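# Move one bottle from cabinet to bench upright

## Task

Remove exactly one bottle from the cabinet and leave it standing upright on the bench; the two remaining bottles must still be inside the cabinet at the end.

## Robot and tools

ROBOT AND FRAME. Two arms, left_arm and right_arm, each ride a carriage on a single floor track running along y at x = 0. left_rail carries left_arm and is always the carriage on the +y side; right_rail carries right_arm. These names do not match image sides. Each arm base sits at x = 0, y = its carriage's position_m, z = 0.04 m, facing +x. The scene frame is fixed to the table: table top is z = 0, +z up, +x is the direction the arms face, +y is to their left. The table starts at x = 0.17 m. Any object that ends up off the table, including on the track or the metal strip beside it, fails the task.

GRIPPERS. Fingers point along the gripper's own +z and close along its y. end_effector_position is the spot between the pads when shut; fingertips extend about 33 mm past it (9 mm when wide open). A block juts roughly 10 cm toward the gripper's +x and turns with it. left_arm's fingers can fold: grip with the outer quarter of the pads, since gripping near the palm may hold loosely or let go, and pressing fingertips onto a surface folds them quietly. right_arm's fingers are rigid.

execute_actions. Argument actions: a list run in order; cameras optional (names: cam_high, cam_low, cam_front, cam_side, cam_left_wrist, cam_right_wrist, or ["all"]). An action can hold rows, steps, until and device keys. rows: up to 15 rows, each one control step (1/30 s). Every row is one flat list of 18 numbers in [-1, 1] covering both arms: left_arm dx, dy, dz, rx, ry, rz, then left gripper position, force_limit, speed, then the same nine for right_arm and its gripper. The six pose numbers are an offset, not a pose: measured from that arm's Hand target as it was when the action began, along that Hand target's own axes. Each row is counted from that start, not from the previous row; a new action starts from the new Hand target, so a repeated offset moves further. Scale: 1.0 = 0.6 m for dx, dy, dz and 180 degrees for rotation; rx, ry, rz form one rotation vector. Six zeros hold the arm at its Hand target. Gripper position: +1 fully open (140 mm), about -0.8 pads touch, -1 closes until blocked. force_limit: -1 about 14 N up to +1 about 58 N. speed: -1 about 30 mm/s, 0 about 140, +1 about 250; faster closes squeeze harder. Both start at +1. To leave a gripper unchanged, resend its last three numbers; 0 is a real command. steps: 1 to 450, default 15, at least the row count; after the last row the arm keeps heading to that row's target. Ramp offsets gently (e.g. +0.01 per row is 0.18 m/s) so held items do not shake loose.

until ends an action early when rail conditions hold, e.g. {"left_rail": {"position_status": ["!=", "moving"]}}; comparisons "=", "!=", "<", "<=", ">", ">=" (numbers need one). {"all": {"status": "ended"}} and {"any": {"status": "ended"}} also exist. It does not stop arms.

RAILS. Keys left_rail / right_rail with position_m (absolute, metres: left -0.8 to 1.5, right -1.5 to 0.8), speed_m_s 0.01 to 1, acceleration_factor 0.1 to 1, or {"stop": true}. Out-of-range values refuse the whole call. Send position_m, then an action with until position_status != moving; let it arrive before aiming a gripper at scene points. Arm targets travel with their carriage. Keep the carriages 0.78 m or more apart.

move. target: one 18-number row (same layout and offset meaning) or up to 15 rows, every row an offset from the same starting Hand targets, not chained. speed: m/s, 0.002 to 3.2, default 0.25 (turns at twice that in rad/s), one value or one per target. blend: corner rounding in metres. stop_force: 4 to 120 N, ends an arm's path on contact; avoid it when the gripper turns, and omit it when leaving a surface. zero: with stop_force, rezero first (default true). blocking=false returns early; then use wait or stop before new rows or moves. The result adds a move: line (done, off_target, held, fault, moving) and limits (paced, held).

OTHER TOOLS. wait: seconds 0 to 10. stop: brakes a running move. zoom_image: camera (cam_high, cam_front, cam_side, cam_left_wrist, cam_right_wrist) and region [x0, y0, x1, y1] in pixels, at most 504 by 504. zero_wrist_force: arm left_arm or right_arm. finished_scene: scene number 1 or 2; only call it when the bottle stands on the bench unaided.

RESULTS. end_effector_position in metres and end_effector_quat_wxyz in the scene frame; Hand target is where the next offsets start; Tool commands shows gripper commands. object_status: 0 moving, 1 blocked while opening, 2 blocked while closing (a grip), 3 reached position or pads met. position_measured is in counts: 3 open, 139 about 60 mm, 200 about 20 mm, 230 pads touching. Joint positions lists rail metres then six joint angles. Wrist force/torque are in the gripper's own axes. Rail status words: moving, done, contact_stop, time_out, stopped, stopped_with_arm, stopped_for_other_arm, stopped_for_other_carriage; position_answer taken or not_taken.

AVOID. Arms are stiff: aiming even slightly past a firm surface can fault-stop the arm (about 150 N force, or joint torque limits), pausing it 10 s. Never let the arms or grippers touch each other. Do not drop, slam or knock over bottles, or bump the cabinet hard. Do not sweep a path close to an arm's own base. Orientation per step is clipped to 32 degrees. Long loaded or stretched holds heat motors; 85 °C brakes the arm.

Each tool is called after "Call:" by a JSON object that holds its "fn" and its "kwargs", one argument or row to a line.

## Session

Call:
{"fn": "execute_actions", "kwargs": {
  "actions": []
}}

Scene clock: 0.00 s.
left_arm: end_effector_position=(+0.3563, +1.0340, +0.5790) position_measured=3 object_status=3 end_effector_quat_wxyz=(+0.000, +0.000, +1.000, +0.000) | right_arm: end_effector_position=(+0.3563, -1.0474, +0.5790) position_measured=3 object_status=3 end_effector_quat_wxyz=(+0.000, +0.000, +1.000, +0.000)
Joint positions: left_arm=[0.955 -0.281 -2.157 1.821 -1.235 -1.571 -0.281] | right_arm=[-1.126 -0.28 -2.157 1.821 -1.235 -1.571 -0.281]
Joint velocities: within noise
Joint torques (N m): no reading
Motor temperatures (°C): left_arm=[31 31 32 36 40 40] | right_arm=[33 31 32 37 40 39]
Wrist force (N): no reading
Wrist torque (N m): no reading
Wrist force, peak (N): no reading
Hand target: left_arm +0.3563, +1.0340, +0.5790; +0.000, +0.000, +1.000, +0.000 | right_arm +0.3563, -1.0474, +0.5790; +0.000, +0.000, +1.000, +0.000
Tool commands: left_gripper/position=+1.0 left_gripper/force_limit=+1.0 left_gripper/speed=+1.0 right_gripper/position=+1.0 right_gripper/force_limit=+1.0 right_gripper/speed=+1.0
left_rail: position_m=0.955 position_status=done
right_rail: position_m=-1.126 position_status=done
camera_calibration:
cam_left_wrist: T_world_to_cam=[[0.0260146, 0.99924, 0.0290432, -1.06031], [0.932765, -0.0347129, 0.358809, -0.512566], [0.359544, 0.0177563, -0.932959, 0.575019], [0, 0, 0, 1]] pos_world=[0.298943, 1.0315, 0.751177]
cam_right_wrist: T_world_to_cam=[[0.0104168, 0.999872, -0.0121218, 1.06211], [0.945227, -0.00589091, 0.326359, -0.528358], [0.326246, -0.0148575, -0.945168, 0.596905], [0, 0, 0, 1]] pos_world=[0.293617, -1.05622, 0.749485]

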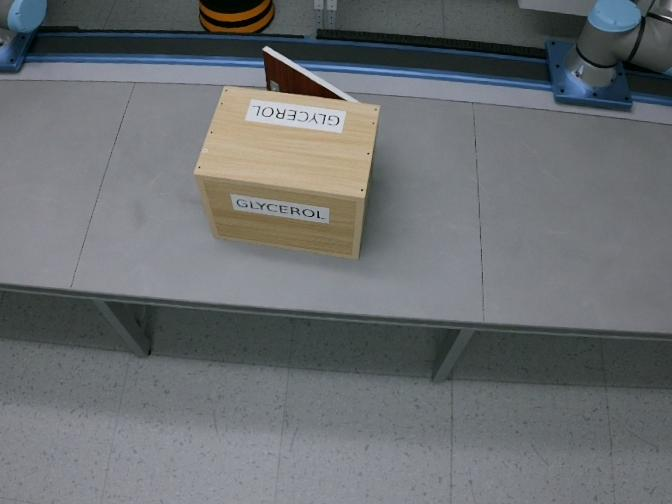

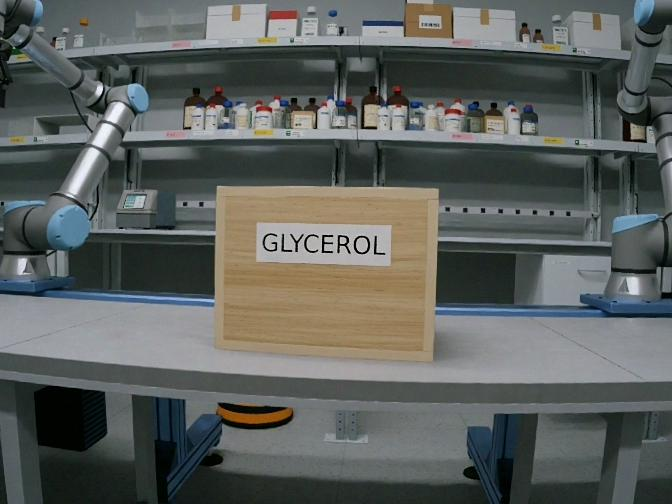

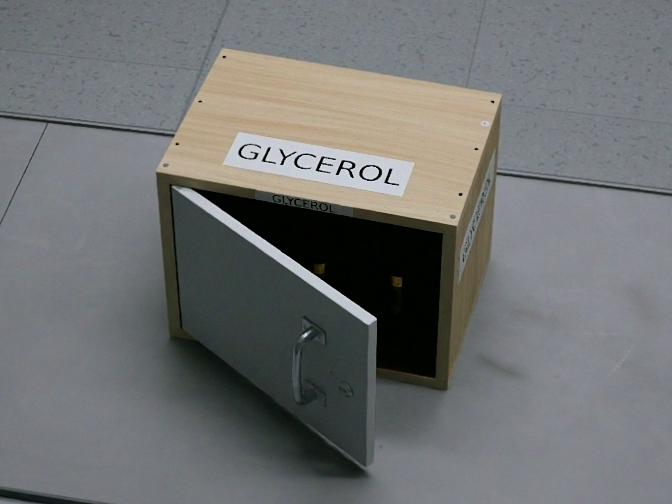

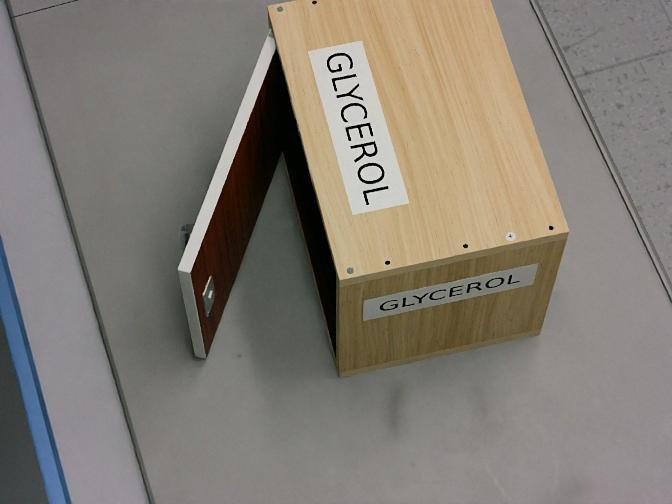

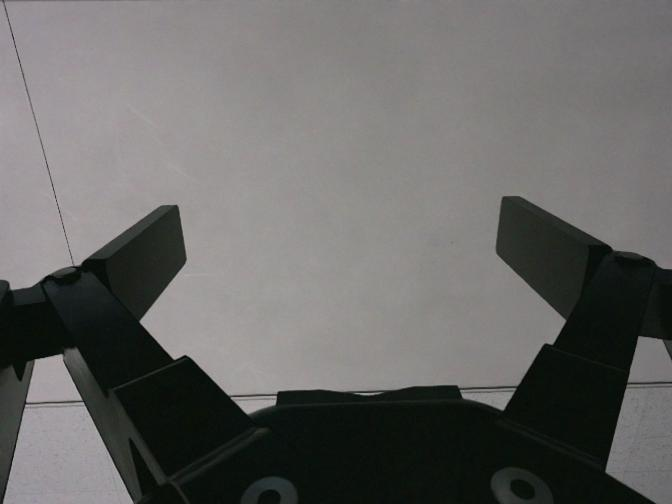

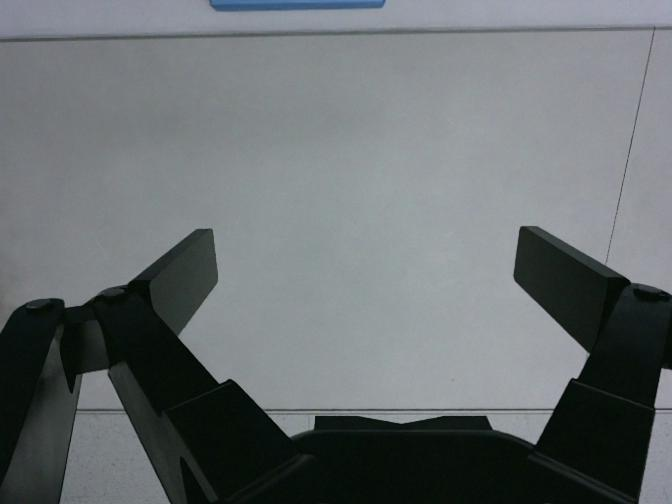

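Call:
{"fn": "zoom_image", "kwargs": {
  "camera": "cam_front",
  "region": [140, 150, 480, 490]
}}

Call:
{"fn": "zoom_image", "kwargs": {
  "camera": "cam_side",
  "region": [150, 0, 400, 400]
}}

Call:
{"fn": "zoom_image", "kwargs": {
  "camera": "cam_front",
  "region": [240, 180, 460, 400]
}}

Scaled by 1.482 from the camera's 672x504 image, which has a finer 960x720 frame.

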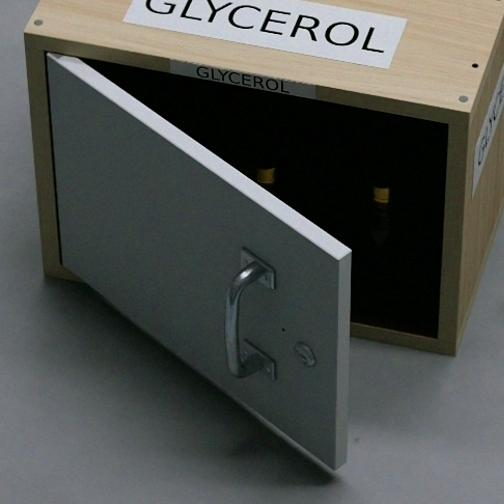

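Scaled by 1.260 from the camera's 672x504 image, which has a finer 960x720 frame.

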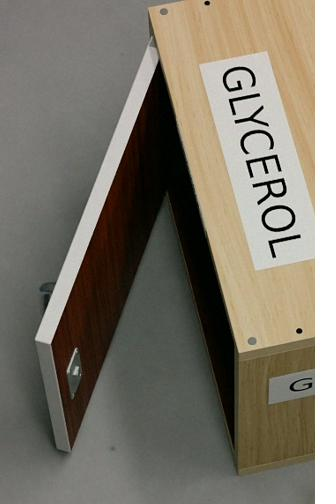

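Scaled by 2.291 from the camera's 672x504 image, which has a finer 960x720 frame.

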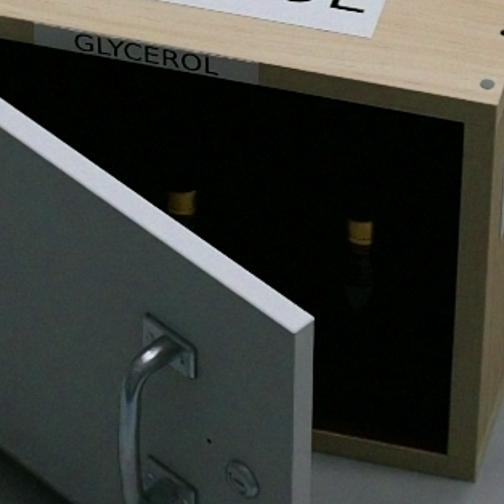

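Call:
{"fn": "move", "kwargs": {
  "target": [0,0,0,0,0,0,1,1,1,-0.0562,0.7207,0.265,0,0,0,-1,-1,0],
  "speed": 0.35,
  "blocking": false
}}

Call:
{"fn": "execute_actions", "kwargs": {
  "actions": [
    {"right_rail":{"position_m":-0.55},"steps":150,"until":{"right_rail":{"position_status":["!=","moving"]}}}
  ],
  "cameras": ["cam_front","cam_side"]
}}

Scene clock: 27.77 s.
left_arm: end_effector_position=(+0.3563, +1.0340, +0.5790) position_measured=3 object_status=3 end_effector_quat_wxyz=(+0.000, +0.000, +1.000, +0.000) | right_arm: end_effector_position=(+0.3599, -0.9603, +0.5450) position_measured=96 object_status=0 end_effector_quat_wxyz=(+0.000, -0.003, +1.000, +0.007) end_effector_velocity=(+0.014, +0.309, -0.116) end_effector_angular_velocity=(+0.033, +0.008, +0.015)
Joint positions: left_arm=[0.955 -0.281 -2.157 1.821 -1.235 -1.571 -0.28] | right_arm=[-1.126 -0.038 -2.119 1.868 -1.318 -1.556 -0.043]
Joint velocities: left_arm=[within noise] | right_arm=[0 0.841 0.202 0.125 -0.329 0.034 0.826]
Joint torques (N m): left_arm=[0.66 3.84 -53.48 -4.64 0.2 0.14] | right_arm=[32.75 20.7 -36.72 -9.4 3.18 4.68]
Wrist force (N): left_arm=[0.0 -0.3 -0.1] | right_arm=[0.1 -0.7 0.1]
Wrist torque (N m): left_arm=[-0.06 0.01 -0.01] | right_arm=[-0.15 -0.01 -0.59]
Wrist force, peak (N): left_arm=[0.3 -0.6 0.0] | right_arm=[0.2 -2.9 -1.0]
Hand target: left_arm +0.3563, +1.0340, +0.5790; +0.000, +0.000, +1.000, +0.000 | right_arm +0.3673, -0.9073, +0.5275; +0.000, +0.000, +1.000, +0.000
Tool commands: left_gripper/position=+1.0 left_gripper/force_limit=+1.0 left_gripper/speed=+1.0 right_gripper/position=-1.0 right_gripper/force_limit=-1.0 right_gripper/speed=+0.0
Off the commanded pose: left_arm 0.000 m, 0 deg | right_arm 0.369 m, 1 deg.
left_rail: position_m=0.955 position_status=done
right_rail: position_m=-1.126 position_status=done
move: running

Scene clock: 29.27 s.
left_arm: end_effector_position=(+0.3563, +1.0340, +0.5790) position_measured=3 object_status=3 end_effector_quat_wxyz=(+0.000, +0.000, +1.000, +0.000) | right_arm: end_effector_position=(+0.3900, -0.1112, +0.4201) position_measured=233 object_status=3 end_effector_quat_wxyz=(+0.000, +0.000, +1.000, +0.000) end_effector_velocity=(+0.000, +0.299, -0.001) end_effector_angular_velocity=(+0.000, +0.000, +0.000)
Joint positions: left_arm=[0.955 -0.281 -2.157 1.821 -1.235 -1.571 -0.28] | right_arm=[-0.622 0.644 -1.683 1.804 -1.692 -1.571 0.644]
Joint velocities: left_arm=[within noise] | right_arm=[0.297 0.002 0.004 -0.002 -0.001 0 0.002]
Joint torques (N m): left_arm=[2.75 2.85 -53.63 -4.35 0.07 0.23] | right_arm=[13.3 -25.89 -68.07 -7.72 -3.28 2.92]
Wrist force (N): left_arm=[-0.1 -0.2 0.4] | right_arm=[-0.2 1.1 0.0]
Wrist torque (N m): left_arm=[-0.06 0.01 0.00] | right_arm=[0.20 0.05 -0.35]
Wrist force, peak (N): left_arm=[-0.2 -0.6 0.1] | right_arm=[-0.1 3.0 1.4]
Hand target: left_arm +0.3563, +1.0340, +0.5790; +0.000, +0.000, +1.000, +0.000 | right_arm +0.3901, -0.1110, +0.4200; +0.000, +0.000, +1.000, +0.000
Tool commands: left_gripper/position=+1.0 left_gripper/force_limit=+1.0 left_gripper/speed=+1.0 right_gripper/position=-1.0 right_gripper/force_limit=-1.0 right_gripper/speed=+0.0
Off the commanded pose: left_arm 0.000 m, 0 deg | right_arm 0.000 m, 0 deg.
left_rail: position_m=0.955 position_status=done
right_rail: position_m=-0.622 position_m_goal=-0.550 position_status=moving position_answer=taken
earlier move: done
Images, in order (width x height): cam_front 672x504, cam_side 672x504.

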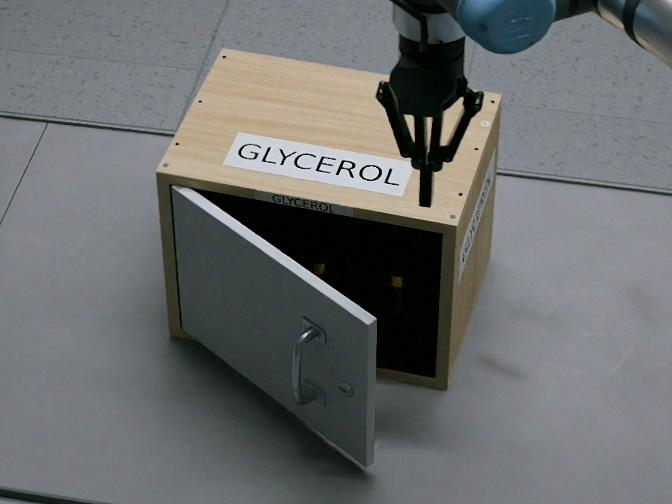

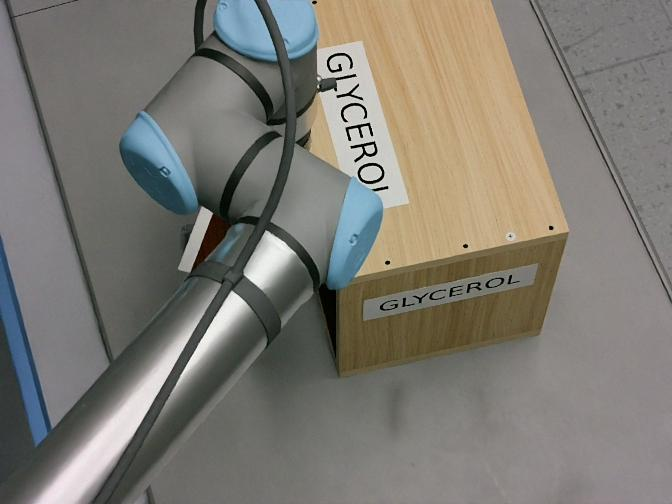

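Call:
{"fn": "move", "kwargs": {
  "target": [
    [0,0,0,0,0,0,1,1,1,-0.0033,0,0.2583,0,0,0,-1,-1,0],
    [0,0,0,0,0,0,1,1,1,0.12,0.0613,0.2583,0,0,0,-1,-1,0],
    [0,0,0,0,0,0,1,1,1,0.2105,0.1443,0.2583,0,0,0,-1,-1,0],
    [0,0,0,0,0,0,1,1,1,0.2765,0.2478,0.2583,0,0,0,-1,-1,0],
    [0,0,0,0,0,0,1,1,1,0.3133,0.365,0.2583,0,0,0,-1,-1,0]
  ],
  "speed": [0.25,0.09,0.1,0.1,0.1],
  "blend": [0.015,0.02,0.02,0.02,0],
  "stop_force": 25,
  "cameras": ["cam_front","cam_side"]
}}

Scene clock: 35.73 s.
left_arm: end_effector_position=(+0.3563, +1.0340, +0.5790) position_measured=3 object_status=3 end_effector_quat_wxyz=(+0.000, +0.000, +1.000, +0.000) | right_arm: end_effector_position=(+0.2021, +0.1800, +0.2650) position_measured=233 object_status=3 end_effector_quat_wxyz=(+0.000, +0.000, +1.000, +0.000)
Joint positions: left_arm=[0.955 -0.281 -2.157 1.821 -1.235 -1.571 -0.28] | right_arm=[-0.55 1.069 -1.423 1.82 -1.968 -1.571 1.069]
Joint torques (N m): left_arm=[2.67 2.43 -52.74 -4.66 0.08 0.03] | right_arm=[18.59 -47.03 -65.05 -1.34 -2.44 2.55]
Wrist force (N): left_arm=[-0.1 -0.4 0.0] | right_arm=[-1.6 -1.6 -0.1]
Wrist torque (N m): left_arm=[-0.09 0.01 0.00] | right_arm=[0.11 0.06 -0.35]
Wrist force, peak (N): left_arm=[-0.4 -0.6 0.1] | right_arm=[-4.3 -2.6 0.7]
Hand target: left_arm +0.3563, +1.0340, +0.5790; +0.000, +0.000, +1.000, +0.000 | right_arm +0.2021, +0.1800, +0.2650; +0.000, +0.000, +1.000, +0.000
Off the commanded pose: left_arm 0.000 m, 0 deg | right_arm 0.000 m, 0 deg.
left_rail: position_m=0.955 position_status=done
right_rail: position_m=-0.550 position_status=done
move: done
Images, in order (width x height): cam_front 672x504, cam_side 672x504.

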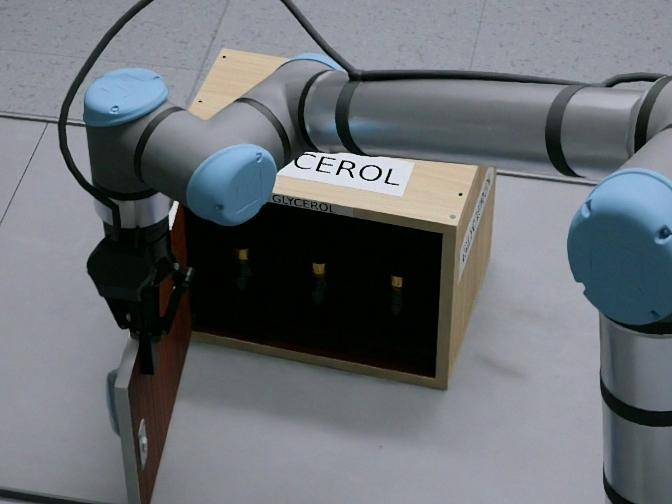

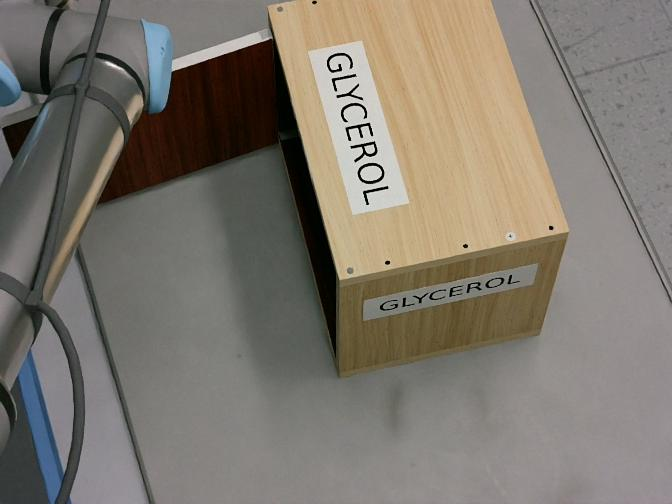

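Call:
{"fn": "move", "kwargs": {
  "target": [
    [0,0,0,0,0,0,1,1,1,-0.0465,-0.1333,-0.0917,0,0,0,0.048,-1,-1],
    [0,0,0,0,0,0,1,1,1,-0.1632,-0.2317,0.1083,0,-0.3056,0,0.048,-1,-1],
    [0,0,0,0,0,0,1,1,1,-0.2965,-0.2317,0.2333,0,-0.3056,0,0.048,-1,-1]
  ],
  "speed": [0.3,0.4,0.3],
  "blend": [0.04,0.04,0],
  "cameras": ["cam_right_wrist","cam_front"]
}}

Scene clock: 43.17 s.
left_arm: end_effector_position=(+0.3563, +1.0340, +0.5790) position_measured=3 object_status=3 end_effector_quat_wxyz=(+0.000, +0.000, +1.000, +0.000) | right_arm: end_effector_position=(+0.3800, +0.0410, +0.1251) position_measured=123 object_status=3 end_effector_quat_wxyz=(+0.462, +0.000, +0.887, +0.000)
Joint positions: left_arm=[0.955 -0.281 -2.157 1.821 -1.235 -1.571 -0.28] | right_arm=[-0.55 1.107 -1.155 2.321 -3.305 -2.393 0.853]
Joint torques (N m): left_arm=[2.14 3.68 -52.8 -4.8 -0.13 -0.1] | right_arm=[-14.72 -46.28 -31.01 -8.73 1.65 -2.86]
Wrist force (N): left_arm=[0.0 -0.2 0.1] | right_arm=[3.8 -1.1 -1.3]
Wrist torque (N m): left_arm=[-0.05 -0.01 -0.01] | right_arm=[-0.34 -0.41 0.17]
Wrist force, peak (N): left_arm=[-0.2 -0.7 0.2] | right_arm=[4.4 -1.1 -2.9]
Hand target: left_arm +0.3563, +1.0340, +0.5790; +0.000, +0.000, +1.000, +0.000 | right_arm +0.3800, +0.0410, +0.1250; +0.462, +0.000, +0.887, +0.000
Off the commanded pose: left_arm 0.000 m, 0 deg | right_arm 0.000 m, 0 deg.
left_rail: position_m=0.955 position_status=done
right_rail: position_m=-0.550 position_status=done
move: done
camera_calibration:
cam_right_wrist: T_world_to_cam=[[0.0159045, 0.999872, 0.00158281, -0.0357016], [0.274657, -0.00589094, 0.961524, -0.220836], [0.961411, -0.0148579, -0.274715, -0.149001], [0, 0, 0, 1]] pos_world=[0.204473, 0.0321823, 0.171463]
Images, in order (width x height): cam_front 672x504, cam_right_wrist 672x504.

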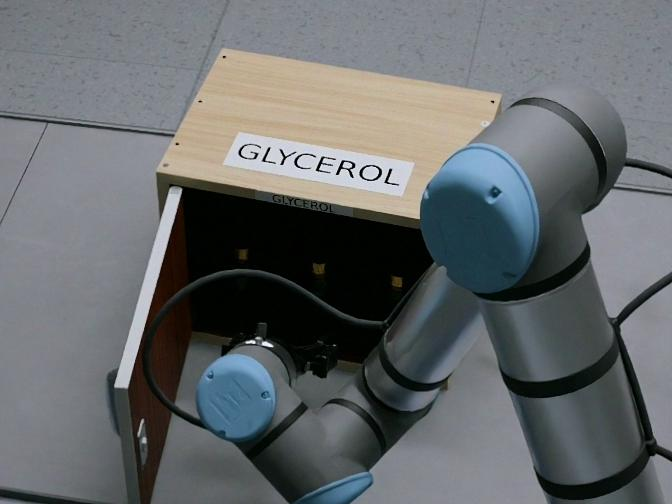

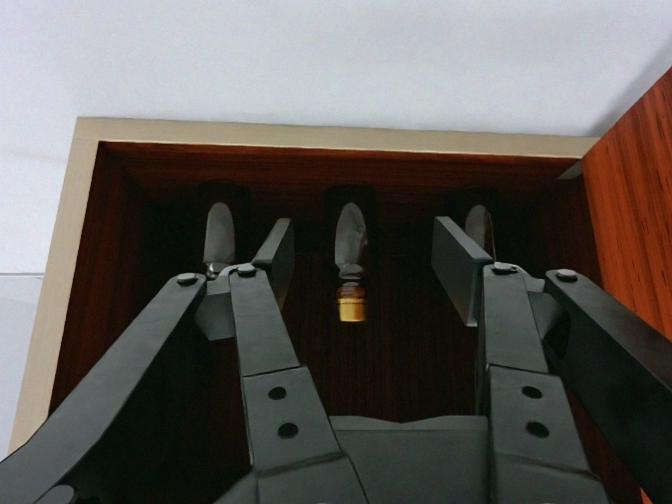

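Call:
{"fn": "zoom_image", "kwargs": {
  "camera": "cam_right_wrist",
  "region": [240, 150, 480, 340]
}}

Scaled by 2.100 from the camera's 672x504 image, which has a finer 960x720 frame.

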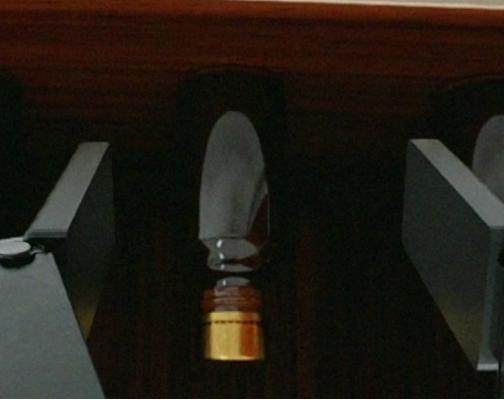

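Call:
{"fn": "move", "kwargs": {
  "target": [
    [0,0,0,0,0,0,1,1,1,-0.03552,-0.004167,0.137899,0,0,0,0.048,-1,-1],
    [0,0,0,0,0,0,1,1,1,-0.064482,-0.005,0.24987,0,0,0,0.048,-1,-1],
    [0,0,0,0,0,0,1,1,1,-0.07213,-0.005,0.260792,0,0,0,0.048,-1,-1]
  ],
  "speed": [0.15,0.12,0.06],
  "blend": [0.02,0.005,0],
  "stop_force": 15,
  "cameras": ["cam_right_wrist","cam_front"]
}}

Scene clock: 53.40 s.
left_arm: end_effector_position=(+0.3563, +1.0340, +0.5790) position_measured=3 object_status=3 end_effector_quat_wxyz=(+0.000, +0.000, +1.000, +0.000) | right_arm: end_effector_position=(+0.5330, +0.0380, +0.0708) position_measured=123 object_status=3 end_effector_quat_wxyz=(+0.462, +0.000, +0.887, +0.000)
Joint positions: left_arm=[0.955 -0.281 -2.157 1.821 -1.235 -1.571 -0.28] | right_arm=[-0.55 0.888 -0.973 2.219 -3.55 -2.259 0.614]
Joint torques (N m): left_arm=[1.95 2.78 -52.91 -4.7 -0.08 -0.39] | right_arm=[-15.82 -56.9 -35.61 -8.49 1.92 -2.8]
Wrist force (N): left_arm=[0.0 -0.3 0.1] | right_arm=[3.1 -1.2 -2.2]
Wrist torque (N m): left_arm=[-0.07 -0.02 0.00] | right_arm=[-0.36 -0.25 0.18]
Wrist force, peak (N): left_arm=[-0.2 -0.5 -0.3] | right_arm=[4.6 -1.7 -3.1]
Hand target: left_arm +0.3563, +1.0340, +0.5790; +0.000, +0.000, +1.000, +0.000 | right_arm +0.5330, +0.0380, +0.0708; +0.462, +0.000, +0.887, +0.000
Off the commanded pose: left_arm 0.000 m, 0 deg | right_arm 0.000 m, 0 deg.
left_rail: position_m=0.955 position_status=done
right_rail: position_m=-0.550 position_status=done
move: done; blend cut to 0.004 m at target 2
camera_calibration:
cam_right_wrist: T_world_to_cam=[[0.0158765, 0.999873, 0.00148683, -0.0349281], [0.274658, -0.00579098, 0.961524, -0.21067], [0.961411, -0.0148573, -0.274715, -0.311059], [0, 0, 0, 1]] pos_world=[0.357473, 0.0290822, 0.117163]
Images, in order (width x height): cam_front 672x504, cam_right_wrist 672x504.

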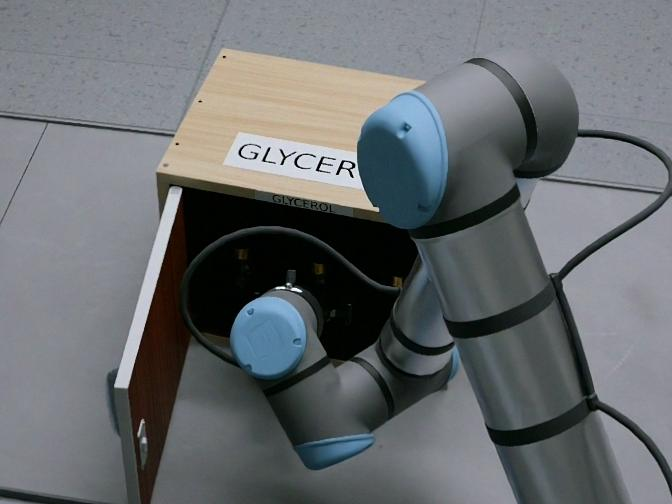

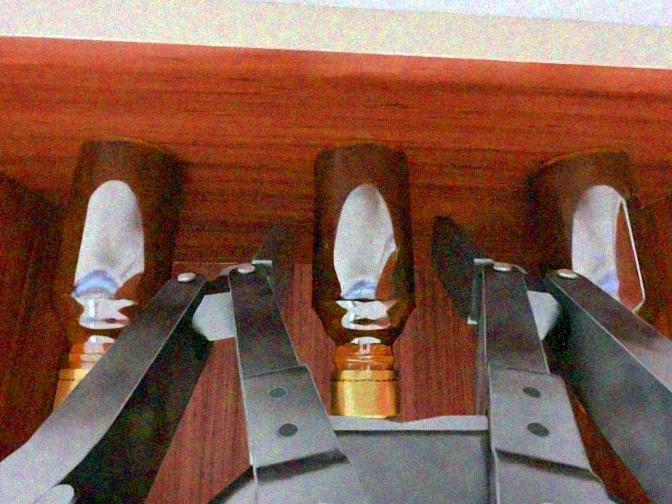

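Call:
{"fn": "move", "kwargs": {
  "target": [0,0,0,0,0,0,1,1,1,0,0,0,0,0,0,-1,-0.1,-1],
  "speed": 0.1
}}

Scene clock: 56.43 s.
left_arm: end_effector_position=(+0.3563, +1.0340, +0.5790) position_measured=3 object_status=3 end_effector_quat_wxyz=(+0.000, +0.000, +1.000, +0.000) | right_arm: end_effector_position=(+0.5330, +0.0380, +0.0708) position_measured=162 object_status=0 end_effector_quat_wxyz=(+0.462, +0.000, +0.887, +0.000)
Joint positions: left_arm=[0.955 -0.281 -2.157 1.821 -1.235 -1.571 -0.28] | right_arm=[-0.55 0.888 -0.973 2.219 -3.55 -2.259 0.614]
Joint torques (N m): left_arm=[2.71 2.41 -52.08 -4.53 -0.16 -0.38] | right_arm=[-12.86 -57.05 -35.08 -6.52 1.94 -2.67]
Wrist force (N): left_arm=[-0.2 -0.5 0.1] | right_arm=[-0.6 -5.5 -7.6]
Wrist torque (N m): left_arm=[-0.11 0.03 0.00] | right_arm=[-0.24 -0.36 0.15]
Wrist force, peak (N): left_arm=[-0.1 -0.6 -0.1] | right_arm=[-1.0 -5.7 -7.9]
Hand target: left_arm +0.3563, +1.0340, +0.5790; +0.000, +0.000, +1.000, +0.000 | right_arm +0.5330, +0.0380, +0.0708; +0.462, +0.000, +0.887, +0.000
Off the commanded pose: left_arm 0.000 m, 0 deg | right_arm 0.000 m, 0 deg.
left_rail: position_m=0.955 position_status=done
right_rail: position_m=-0.550 position_status=done
move: done

Call:
{"fn": "move", "kwargs": {
  "target": [
    [0,0,0,0,0,0,1,1,1,-0.02157,0,-0.01917,0,0,0,-1,-0.1,-1],
    [0,0,0,0,0,0,1,1,1,0.05177,-0.00167,-0.17331,0,0,0,-1,-0.1,-1],
    [0,0,0,0,0,0,1,1,1,0.15694,-0.02167,-0.42521,0,0,0,-1,-0.1,-1]
  ],
  "speed": [0.06,0.2,0.25],
  "blend": [0.006,0.03,0],
  "cameras": ["cam_front","cam_right_wrist"]
}}

Scene clock: 67.93 s.
left_arm: end_effector_position=(+0.3563, +1.0340, +0.5790) position_measured=3 object_status=3 end_effector_quat_wxyz=(+0.000, +0.000, +1.000, +0.000) | right_arm: end_effector_position=(+0.2701, +0.0250, +0.1399) position_measured=162 object_status=2 end_effector_quat_wxyz=(+0.462, +0.000, +0.887, +0.000)
Joint positions: left_arm=[0.955 -0.281 -2.157 1.821 -1.235 -1.571 -0.28] | right_arm=[-0.55 1.279 -1.259 2.379 -3.081 -2.473 1.088]
Joint torques (N m): left_arm=[1.28 0.94 -51.58 -4.75 -0.38 -0.37] | right_arm=[18.59 -74.28 -42.24 -1.85 -6.68 2.8]
Wrist force (N): left_arm=[-0.2 -0.3 0.1] | right_arm=[5.5 -0.9 0.1]
Wrist torque (N m): left_arm=[-0.08 0.04 -0.01] | right_arm=[-0.31 -0.28 -0.20]
Wrist force, peak (N): left_arm=[-0.3 -0.5 -0.1] | right_arm=[-0.8 -6.2 -8.3]
Hand target: left_arm +0.3563, +1.0340, +0.5790; +0.000, +0.000, +1.000, +0.000 | right_arm +0.2700, +0.0250, +0.1399; +0.462, +0.000, +0.887, +0.000
Off the commanded pose: left_arm 0.000 m, 0 deg | right_arm 0.000 m, 0 deg.
left_rail: position_m=0.955 position_status=done
right_rail: position_m=-0.550 position_status=done
move: done
camera_calibration:
cam_right_wrist: T_world_to_cam=[[0.0157806, 0.999874, 0.00151482, -0.0178532], [0.274659, -0.00579154, 0.961524, -0.204951], [0.961412, -0.0147573, -0.274716, -0.0394203], [0, 0, 0, 1]] pos_world=[0.0944725, 0.0160822, 0.186263]
Images, in order (width x height): cam_front 672x504, cam_right_wrist 672x504.

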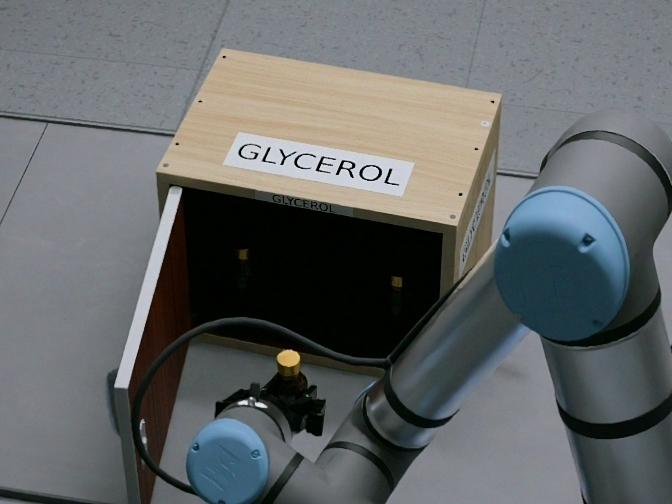

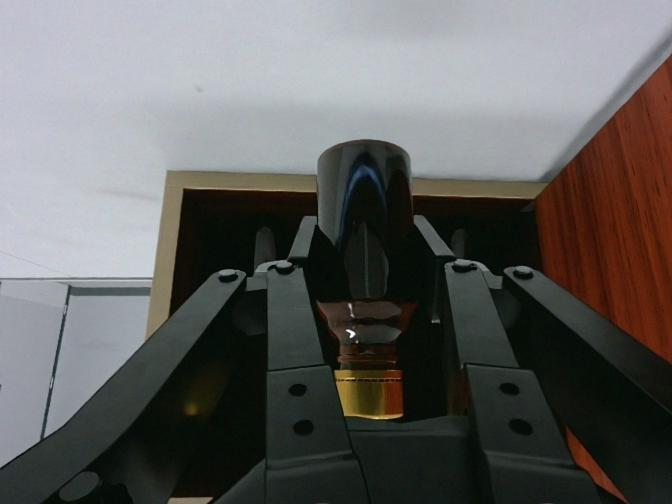

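Call:
{"fn": "move", "kwargs": {
  "target": [0,0,0,0,0,0,1,1,1,0.014992,0.041667,0.193615,0,0,0,-1,-0.1,-1],
  "speed": 0.1,
  "blocking": false
}}

Call:
{"fn": "execute_actions", "kwargs": {
  "actions": [
    {"right_rail":{"position_m":-0.83},"steps":150,"until":{"right_rail":{"position_status":["!=","moving"]}}}
  ],
  "cameras": ["cam_front","cam_side"]
}}

Scene clock: 70.53 s.
left_arm: end_effector_position=(+0.3563, +1.0340, +0.5790) position_measured=3 object_status=3 end_effector_quat_wxyz=(+0.000, +0.000, +1.000, +0.000) | right_arm: end_effector_position=(+0.2951, +0.0315, +0.1192) position_measured=162 object_status=2 end_effector_quat_wxyz=(+0.462, +0.000, +0.887, -0.001) end_effector_velocity=(+0.074, +0.020, -0.061) end_effector_angular_velocity=(+0.000, +0.000, -0.002)
Joint positions: left_arm=[0.955 -0.281 -2.157 1.821 -1.235 -1.571 -0.28] | right_arm=[-0.55 1.239 -1.196 2.367 -3.174 -2.457 1.032]
Joint velocities: left_arm=[within noise] | right_arm=[0 -0.115 0.186 -0.041 -0.271 0.047 -0.162]
Joint torques (N m): left_arm=[1.59 0.82 -52.24 -4.91 -0.26 -0.49] | right_arm=[-14.09 -42.36 -40.32 -10.74 1.05 -3.83]
Wrist force (N): left_arm=[0.0 -0.2 0.1] | right_arm=[5.7 -1.4 -0.4]
Wrist torque (N m): left_arm=[-0.03 0.00 -0.01] | right_arm=[-0.40 -0.33 0.31]
Wrist force, peak (N): left_arm=[0.2 -0.6 -0.2] | right_arm=[6.1 -0.9 -0.2]
Hand target: left_arm +0.3563, +1.0340, +0.5790; +0.000, +0.000, +1.000, +0.000 | right_arm +0.3062, +0.0350, +0.1101; +0.462, +0.000, +0.887, +0.000
Tool commands: left_gripper/position=+1.0 left_gripper/force_limit=+1.0 left_gripper/speed=+1.0 right_gripper/position=-1.0 right_gripper/force_limit=-0.1 right_gripper/speed=-1.0
Off the commanded pose: left_arm 0.000 m, 0 deg | right_arm 0.086 m, 0 deg.
left_rail: position_m=0.955 position_status=done
right_rail: position_m=-0.550 position_status=done
move: running

Scene clock: 71.70 s.
left_arm: end_effector_position=(+0.3563, +1.0340, +0.5790) position_measured=3 object_status=3 end_effector_quat_wxyz=(+0.000, +0.000, +1.000, +0.000) | right_arm: end_effector_position=(+0.3599, -0.2137, +0.0660) position_measured=162 object_status=2 end_effector_quat_wxyz=(+0.462, +0.000, +0.887, +0.000) end_effector_velocity=(+0.001, -0.142, -0.001) end_effector_angular_velocity=(+0.000, +0.000, +0.000)
Joint positions: left_arm=[0.955 -0.281 -2.157 1.821 -1.235 -1.571 -0.28] | right_arm=[-0.814 1.145 -1.036 2.315 -3.383 -2.413 0.902]
Joint velocities: left_arm=[within noise] | right_arm=[-0.142 -0.002 0.003 -0.001 -0.005 0.001 -0.003]
Joint torques (N m): left_arm=[0.94 2.41 -51.56 -5.04 -0.47 -0.36] | right_arm=[-17.78 -50.87 -36.72 -9.7 1.55 -2.57]
Wrist force (N): left_arm=[-0.1 -0.2 -0.2] | right_arm=[5.3 -2.6 0.3]
Wrist torque (N m): left_arm=[-0.05 0.01 -0.01] | right_arm=[-0.58 -0.25 0.16]
Wrist force, peak (N): left_arm=[0.1 -0.6 -0.2] | right_arm=[5.9 -2.3 1.0]
Hand target: left_arm +0.3563, +1.0340, +0.5790; +0.000, +0.000, +1.000, +0.000 | right_arm +0.3600, -0.2136, +0.0659; +0.462, +0.000, +0.887, +0.000
Tool commands: left_gripper/position=+1.0 left_gripper/force_limit=+1.0 left_gripper/speed=+1.0 right_gripper/position=-1.0 right_gripper/force_limit=-0.1 right_gripper/speed=-1.0
Off the commanded pose: left_arm 0.000 m, 0 deg | right_arm 0.000 m, 0 deg.
left_rail: position_m=0.955 position_status=done
right_rail: position_m=-0.814 position_m_goal=-0.830 position_status=moving position_answer=taken
earlier move: done
Images, in order (width x height): cam_front 672x504, cam_side 672x504.

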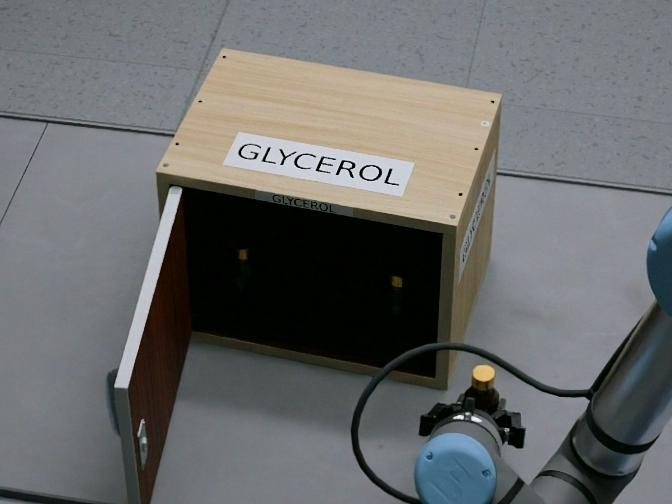

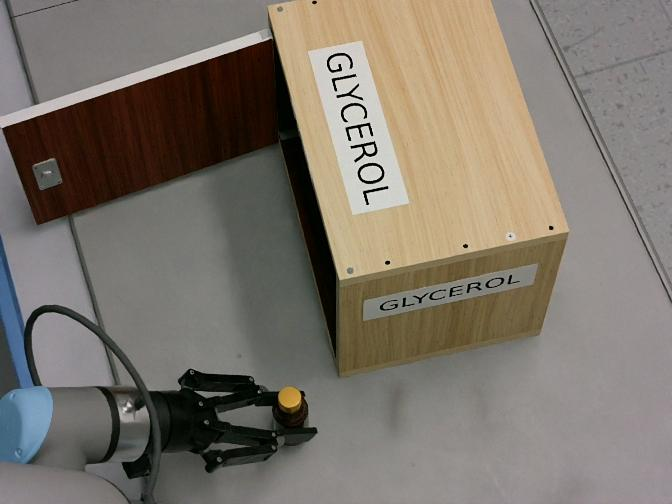

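Call:
{"fn": "move", "kwargs": {
  "target": [0,0,0,0,0,0,1,1,1,0.030036,0,0.021031,0,0,0,-1,-0.1,-1],
  "speed": 0.02,
  "stop_force": 4
}}

Scene clock: 73.97 s.
left_arm: end_effector_position=(+0.3563, +1.0340, +0.5790) position_measured=3 object_status=3 end_effector_quat_wxyz=(+0.000, +0.000, +1.000, +0.000) | right_arm: end_effector_position=(+0.3600, -0.2301, +0.0524) position_measured=162 object_status=2 end_effector_quat_wxyz=(+0.462, +0.000, +0.887, +0.000)
Joint positions: left_arm=[0.955 -0.281 -2.157 1.821 -1.235 -1.571 -0.28] | right_arm=[-0.83 1.145 -1.007 2.314 -3.411 -2.413 0.901]
Joint torques (N m): left_arm=[2 2.07 -50.27 -4.87 -0.4 -0.57] | right_arm=[-9.87 -87.35 -6.18 -2.58 0.07 0.29]
Wrist force (N): left_arm=[-0.4 -0.4 0.0] | right_arm=[5.5 0.5 0.0]
Wrist torque (N m): left_arm=[-0.08 0.08 0.00] | right_arm=[0.04 -0.27 0.17]
Wrist force, peak (N): left_arm=[-0.2 -0.6 -0.1] | right_arm=[-15.6 -3.5 -17.8]
Hand target: left_arm +0.3563, +1.0340, +0.5790; +0.000, +0.000, +1.000, +0.000 | right_arm +0.3600, -0.2301, +0.0524; +0.462, +0.000, +0.887, +0.000 (not the last commanded pose)
Off the commanded pose: left_arm 0.000 m, 0 deg | right_arm 0.008 m, 0 deg.
left_rail: position_m=0.955 position_status=done
right_rail: position_m=-0.830 position_status=done
move: contact (right_arm)

Call:
{"fn": "move", "kwargs": {
  "target": [0,0,0,0,0,0,1,1,1,0.001092,0,0.000765,0,0,0,-1,-0.1,-1],
  "speed": 0.004,
  "stop_force": 4,
  "cameras": ["cam_right_wrist"]
}}

Scene clock: 75.33 s.
left_arm: end_effector_position=(+0.3563, +1.0340, +0.5790) position_measured=3 object_status=3 end_effector_quat_wxyz=(+0.000, +0.000, +1.000, +0.000) | right_arm: end_effector_position=(+0.3600, -0.2301, +0.0522) position_measured=162 object_status=2 end_effector_quat_wxyz=(+0.462, +0.000, +0.887, +0.000)
Joint positions: left_arm=[0.955 -0.281 -2.157 1.821 -1.235 -1.571 -0.28] | right_arm=[-0.83 1.145 -1.007 2.314 -3.411 -2.413 0.901]
Joint torques (N m): left_arm=[0.49 1.6 -50.89 -5.07 -0.59 -0.44] | right_arm=[-4.78 -80.66 -7.85 -1.06 -1.34 -0.52]
Wrist force (N): left_arm=[-0.1 -0.4 0.1] | right_arm=[1.2 0.0 -3.4]
Wrist torque (N m): left_arm=[-0.09 0.01 0.00] | right_arm=[0.02 -0.33 0.24]
Wrist force, peak (N): left_arm=[-0.1 -0.6 0.1] | right_arm=[5.6 0.4 0.0]
Hand target: left_arm +0.3563, +1.0340, +0.5790; +0.000, +0.000, +1.000, +0.000 | right_arm +0.3600, -0.2301, +0.0523; +0.462, +0.000, +0.887, +0.000 (not the last commanded pose)
Off the commanded pose: left_arm 0.000 m, 0 deg | right_arm 0.001 m, 0 deg.
left_rail: position_m=0.955 position_status=done
right_rail: position_m=-0.830 position_status=done
move: contact (right_arm)
camera_calibration:
cam_right_wrist: T_world_to_cam=[[0.0158761, 0.999873, 0.00148525, 0.235812], [0.274751, -0.00579078, 0.961498, -0.146932], [0.961384, -0.0148568, -0.274808, -0.153785], [0, 0, 0, 1]] pos_world=[0.184473, -0.238918, 0.0986631]
Images, in order (width x height): cam_right_wrist 672x504.

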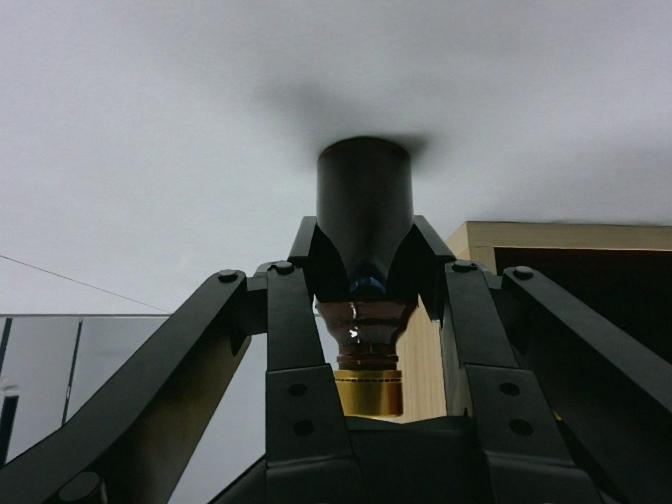

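Call:
{"fn": "move", "kwargs": {
  "target": [
    [0,0,0,0,0,0,1,1,1,0,0,0,0,0,0,0.048,-1,-1],
    [0,0,0,0,0,0,1,1,1,0,0,-0.2333,0,0,0,0.048,-1,-1]
  ],
  "speed": [0.05,0.18],
  "cameras": ["cam_side","cam_front"]
}}

Scene clock: 81.03 s.
left_arm: end_effector_position=(+0.3563, +1.0340, +0.5790) position_measured=3 object_status=3 end_effector_quat_wxyz=(+0.000, +0.000, +1.000, +0.000) | right_arm: end_effector_position=(+0.2454, -0.2300, +0.1325) position_measured=123 object_status=3 end_effector_quat_wxyz=(+0.462, +0.000, +0.887, +0.000)
Joint positions: left_arm=[0.955 -0.281 -2.157 1.821 -1.235 -1.571 -0.28] | right_arm=[-0.83 1.333 -1.234 2.334 -2.996 -2.492 1.17]
Joint torques (N m): left_arm=[2.38 2.42 -50.75 -4.85 -0.49 -0.45] | right_arm=[17.4 -75.28 -41.29 -1.29 -6.01 2.28]
Wrist force (N): left_arm=[0.0 -0.2 0.1] | right_arm=[2.8 0.5 -1.8]
Wrist torque (N m): left_arm=[-0.05 -0.01 0.00] | right_arm=[0.05 -0.19 -0.18]
Wrist force, peak (N): left_arm=[-0.4 -0.5 -0.4] | right_arm=[3.2 0.2 -3.0]
Hand target: left_arm +0.3563, +1.0340, +0.5790; +0.000, +0.000, +1.000, +0.000 | right_arm +0.2454, -0.2300, +0.1326; +0.462, +0.000, +0.887, +0.000
Off the commanded pose: left_arm 0.000 m, 0 deg | right_arm 0.000 m, 0 deg.
left_rail: position_m=0.955 position_status=done
right_rail: position_m=-0.830 position_status=done
move: done
Images, in order (width x height): cam_front 672x504, cam_side 672x504.

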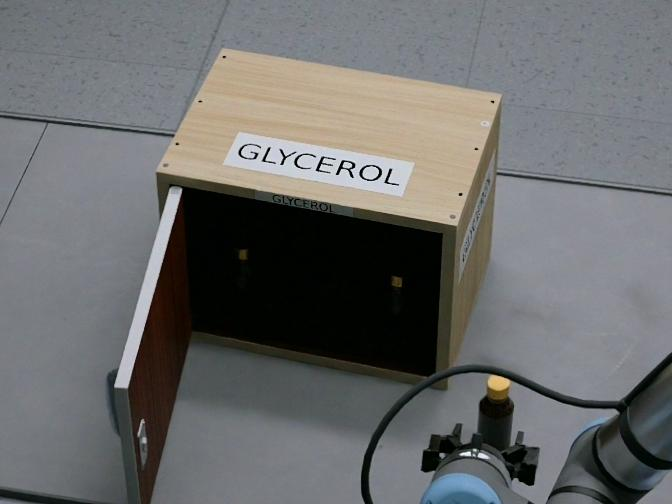

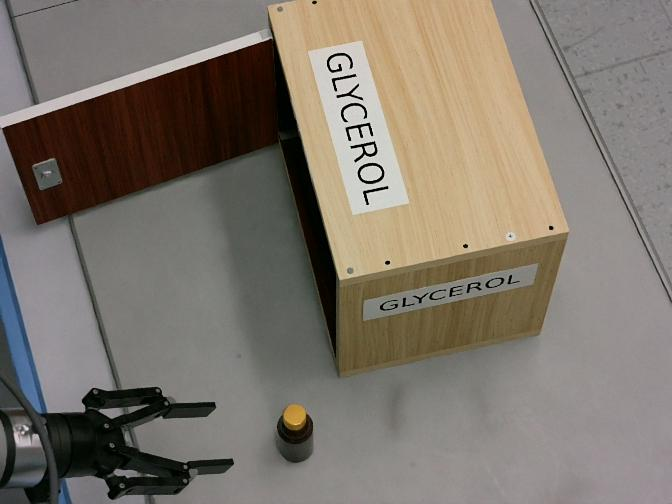

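Call:
{"fn": "move", "kwargs": {
  "target": [
    [0,0,0,0,0,0,1,1,1,-0.348972,0.03333,-0.336727,0,0.3056,0,-1,-1,0],
    [0,0,0,0,0,0,1,1,1,-0.292988,0.375,-0.358565,0,0.3056,0,-1,-1,0]
  ],
  "speed": [0.4,0.35],
  "blend": [0.05,0],
  "blocking": false
}}

Call:
{"fn": "execute_actions", "kwargs": {
  "actions": [
    {"right_rail":{"position_m":-0.55},"steps":150}
  ],
  "cameras": ["cam_front","cam_side"]
}}

Scene clock: 85.43 s.
left_arm: end_effector_position=(+0.3563, +1.0340, +0.5790) position_measured=3 object_status=3 end_effector_quat_wxyz=(+0.000, +0.000, +1.000, +0.000) | right_arm: end_effector_position=(+0.2353, -0.2264, +0.1988) position_measured=216 object_status=0 end_effector_quat_wxyz=(+0.377, -0.002, +0.926, +0.013) end_effector_velocity=(-0.038, +0.011, +0.245) end_effector_angular_velocity=(+0.062, +0.693, +0.036)
Joint positions: left_arm=[0.955 -0.281 -2.157 1.821 -1.235 -1.571 -0.28] | right_arm=[-0.83 1.278 -1.456 2.289 -2.71 -2.292 1.157]
Joint velocities: left_arm=[within noise] | right_arm=[0 -0.227 -0.699 -0.267 1.067 0.728 -0.06]
Joint torques (N m): left_arm=[-0.41 2.63 -49.88 -5.05 -0.4 -0.52] | right_arm=[-21.6 -70.68 -58.8 4.11 3.63 -2.34]
Wrist force (N): left_arm=[-0.2 -0.4 -0.2] | right_arm=[2.7 0.4 -0.6]
Wrist torque (N m): left_arm=[-0.08 0.03 -0.01] | right_arm=[0.05 -0.22 0.19]
Wrist force, peak (N): left_arm=[-0.1 -0.5 0.3] | right_arm=[5.3 0.5 -0.1]
Hand target: left_arm +0.3563, +1.0340, +0.5790; +0.000, +0.000, +1.000, +0.000 | right_arm +0.2297, -0.2231, +0.2318; +0.309, +0.000, +0.951, +0.000
Tool commands: left_gripper/position=+1.0 left_gripper/force_limit=+1.0 left_gripper/speed=+1.0 right_gripper/position=-1.0 right_gripper/force_limit=-1.0 right_gripper/speed=+0.0
Off the commanded pose: left_arm 0.000 m, 0 deg | right_arm 0.306 m, 44 deg.
left_rail: position_m=0.955 position_status=done
right_rail: position_m=-0.830 position_status=done
move: running; path passed 0 of 2 targets

Scene clock: 87.43 s.
left_arm: end_effector_position=(+0.3563, +1.0340, +0.5790) position_measured=3 object_status=3 end_effector_quat_wxyz=(+0.000, +0.000, +1.000, +0.000) | right_arm: end_effector_position=(+0.1699, +0.2748, +0.4000) position_measured=233 object_status=3 end_effector_quat_wxyz=(+0.000, +0.000, +1.000, +0.000) end_effector_velocity=(+0.000, +0.002, +0.001) end_effector_angular_velocity=(+0.000, +0.000, +0.000)
Joint positions: left_arm=[0.955 -0.281 -2.157 1.821 -1.235 -1.571 -0.28] | right_arm=[-0.55 1.159 -1.344 1.48 -1.706 -1.571 1.159]
Joint velocities: left_arm=[within noise] | right_arm=[0 0.001 0.003 -0.005 0.002 0 0.001]
Joint torques (N m): left_arm=[0.63 1.53 -50.08 -5.2 -0.63 -0.76] | right_arm=[17.49 -62.19 -66.07 -0.77 -3.45 2.57]
Wrist force (N): left_arm=[-0.1 -0.5 -0.4] | right_arm=[-0.6 1.5 0.0]
Wrist torque (N m): left_arm=[-0.11 0.02 -0.01] | right_arm=[0.31 0.17 -0.34]
Wrist force, peak (N): left_arm=[-0.1 -0.5 -0.4] | right_arm=[0.0 4.3 0.6]
Hand target: left_arm +0.3563, +1.0340, +0.5790; +0.000, +0.000, +1.000, +0.000 | right_arm +0.1699, +0.2750, +0.3999; +0.000, +0.000, +1.000, +0.000
Tool commands: left_gripper/position=+1.0 left_gripper/force_limit=+1.0 left_gripper/speed=+1.0 right_gripper/position=-1.0 right_gripper/force_limit=-1.0 right_gripper/speed=+0.0
Off the commanded pose: left_arm 0.000 m, 0 deg | right_arm 0.000 m, 0 deg.
left_rail: position_m=0.955 position_status=done
right_rail: position_m=-0.550 position_status=done
earlier move: done
Images, in order (width x height): cam_front 672x504, cam_side 672x504.

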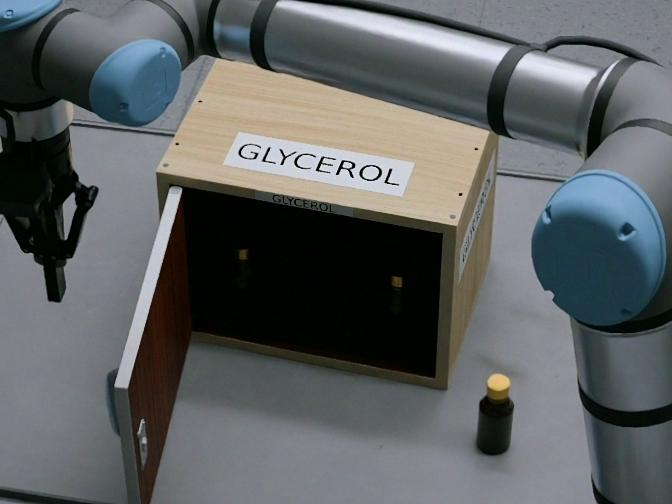

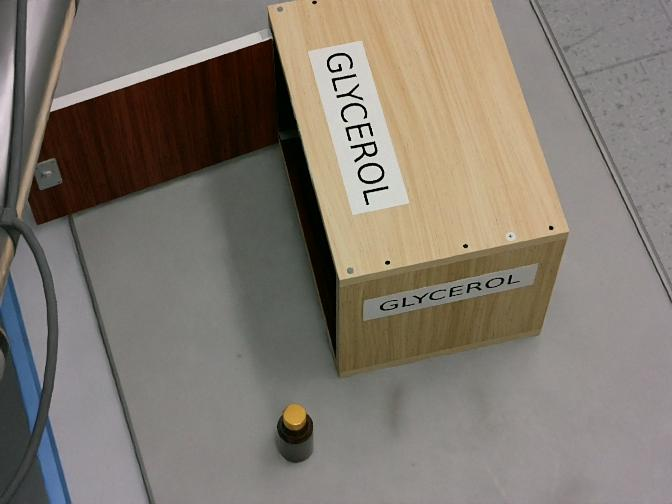

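Call:
{"fn": "move", "kwargs": {
  "target": [
    [0,0,0,0,0,0,1,1,1,-0.0035,-0.005,0.2115,0,0,0,-1,-1,0],
    [0,0,0,0,0,0,1,1,1,-0.01133,-0.12983,0.2115,0,0,0,-1,-1,0],
    [0,0,0,0,0,0,1,1,1,-0.06,-0.2995,0.2115,0,0,0,-1,-1,0],
    [0,0,0,0,0,0,1,1,1,-0.16367,-0.44233,0.2115,0,0,0,-1,-1,0],
    [0,0,0,0,0,0,1,1,1,-0.294,-0.5335,0.2115,0,0,0,-1,-1,0],
    [0,0,0,0,0,0,1,1,1,-0.38533,-0.56767,0.2115,0,0,0,-1,-1,0]
  ],
  "speed": [0.25,0.1,0.15,0.15,0.14,0.09],
  "blend": [0.015,0.03,0.03,0.03,0.02,0],
  "stop_force": 25,
  "cameras": ["cam_front","cam_side"]
}}

Scene clock: 95.60 s.
left_arm: end_effector_position=(+0.3563, +1.0340, +0.5790) position_measured=3 object_status=3 end_effector_quat_wxyz=(+0.000, +0.000, +1.000, +0.000) | right_arm: end_effector_position=(+0.4011, -0.0656, +0.2731) position_measured=233 object_status=3 end_effector_quat_wxyz=(+0.000, +0.000, +1.000, +0.000)
Joint positions: left_arm=[0.955 -0.281 -2.157 1.821 -1.235 -1.571 -0.28] | right_arm=[-0.55 0.599 -1.642 2.034 -1.963 -1.571 0.599]
Joint torques (N m): left_arm=[1.63 1.22 -50.01 -5.44 -0.75 -0.78] | right_arm=[-18.24 -25.76 -64.41 -8.26 2.73 -2.81]
Wrist force (N): left_arm=[-0.1 -0.3 0.0] | right_arm=[0.7 3.7 -0.5]
Wrist torque (N m): left_arm=[-0.07 0.02 0.00] | right_arm=[0.40 0.31 0.00]
Wrist force, peak (N): left_arm=[0.1 -0.7 0.1] | right_arm=[0.9 5.8 0.4]
Hand target: left_arm +0.3563, +1.0340, +0.5790; +0.000, +0.000, +1.000, +0.000 | right_arm +0.4011, -0.0656, +0.2731; +0.000, +0.000, +1.000, +0.000
Off the commanded pose: left_arm 0.000 m, 0 deg | right_arm 0.000 m, 0 deg.
left_rail: position_m=0.955 position_status=done
right_rail: position_m=-0.550 position_status=done
move: done
Images, in order (width x height): cam_front 672x504, cam_side 672x504.

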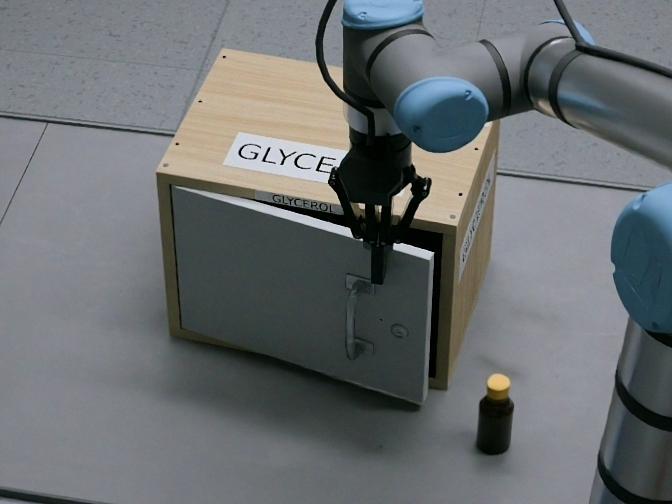

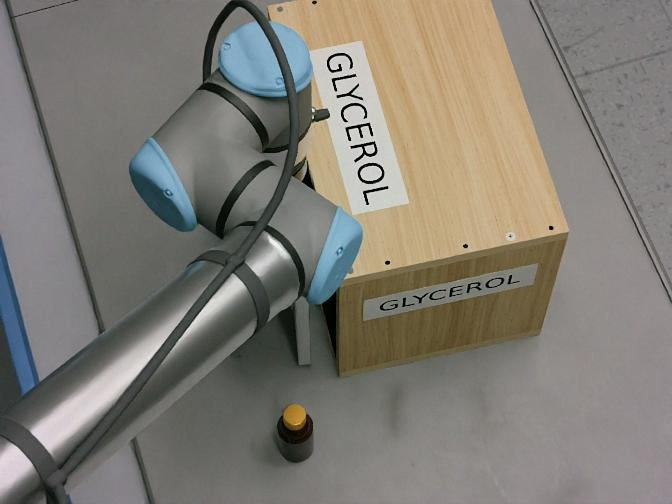

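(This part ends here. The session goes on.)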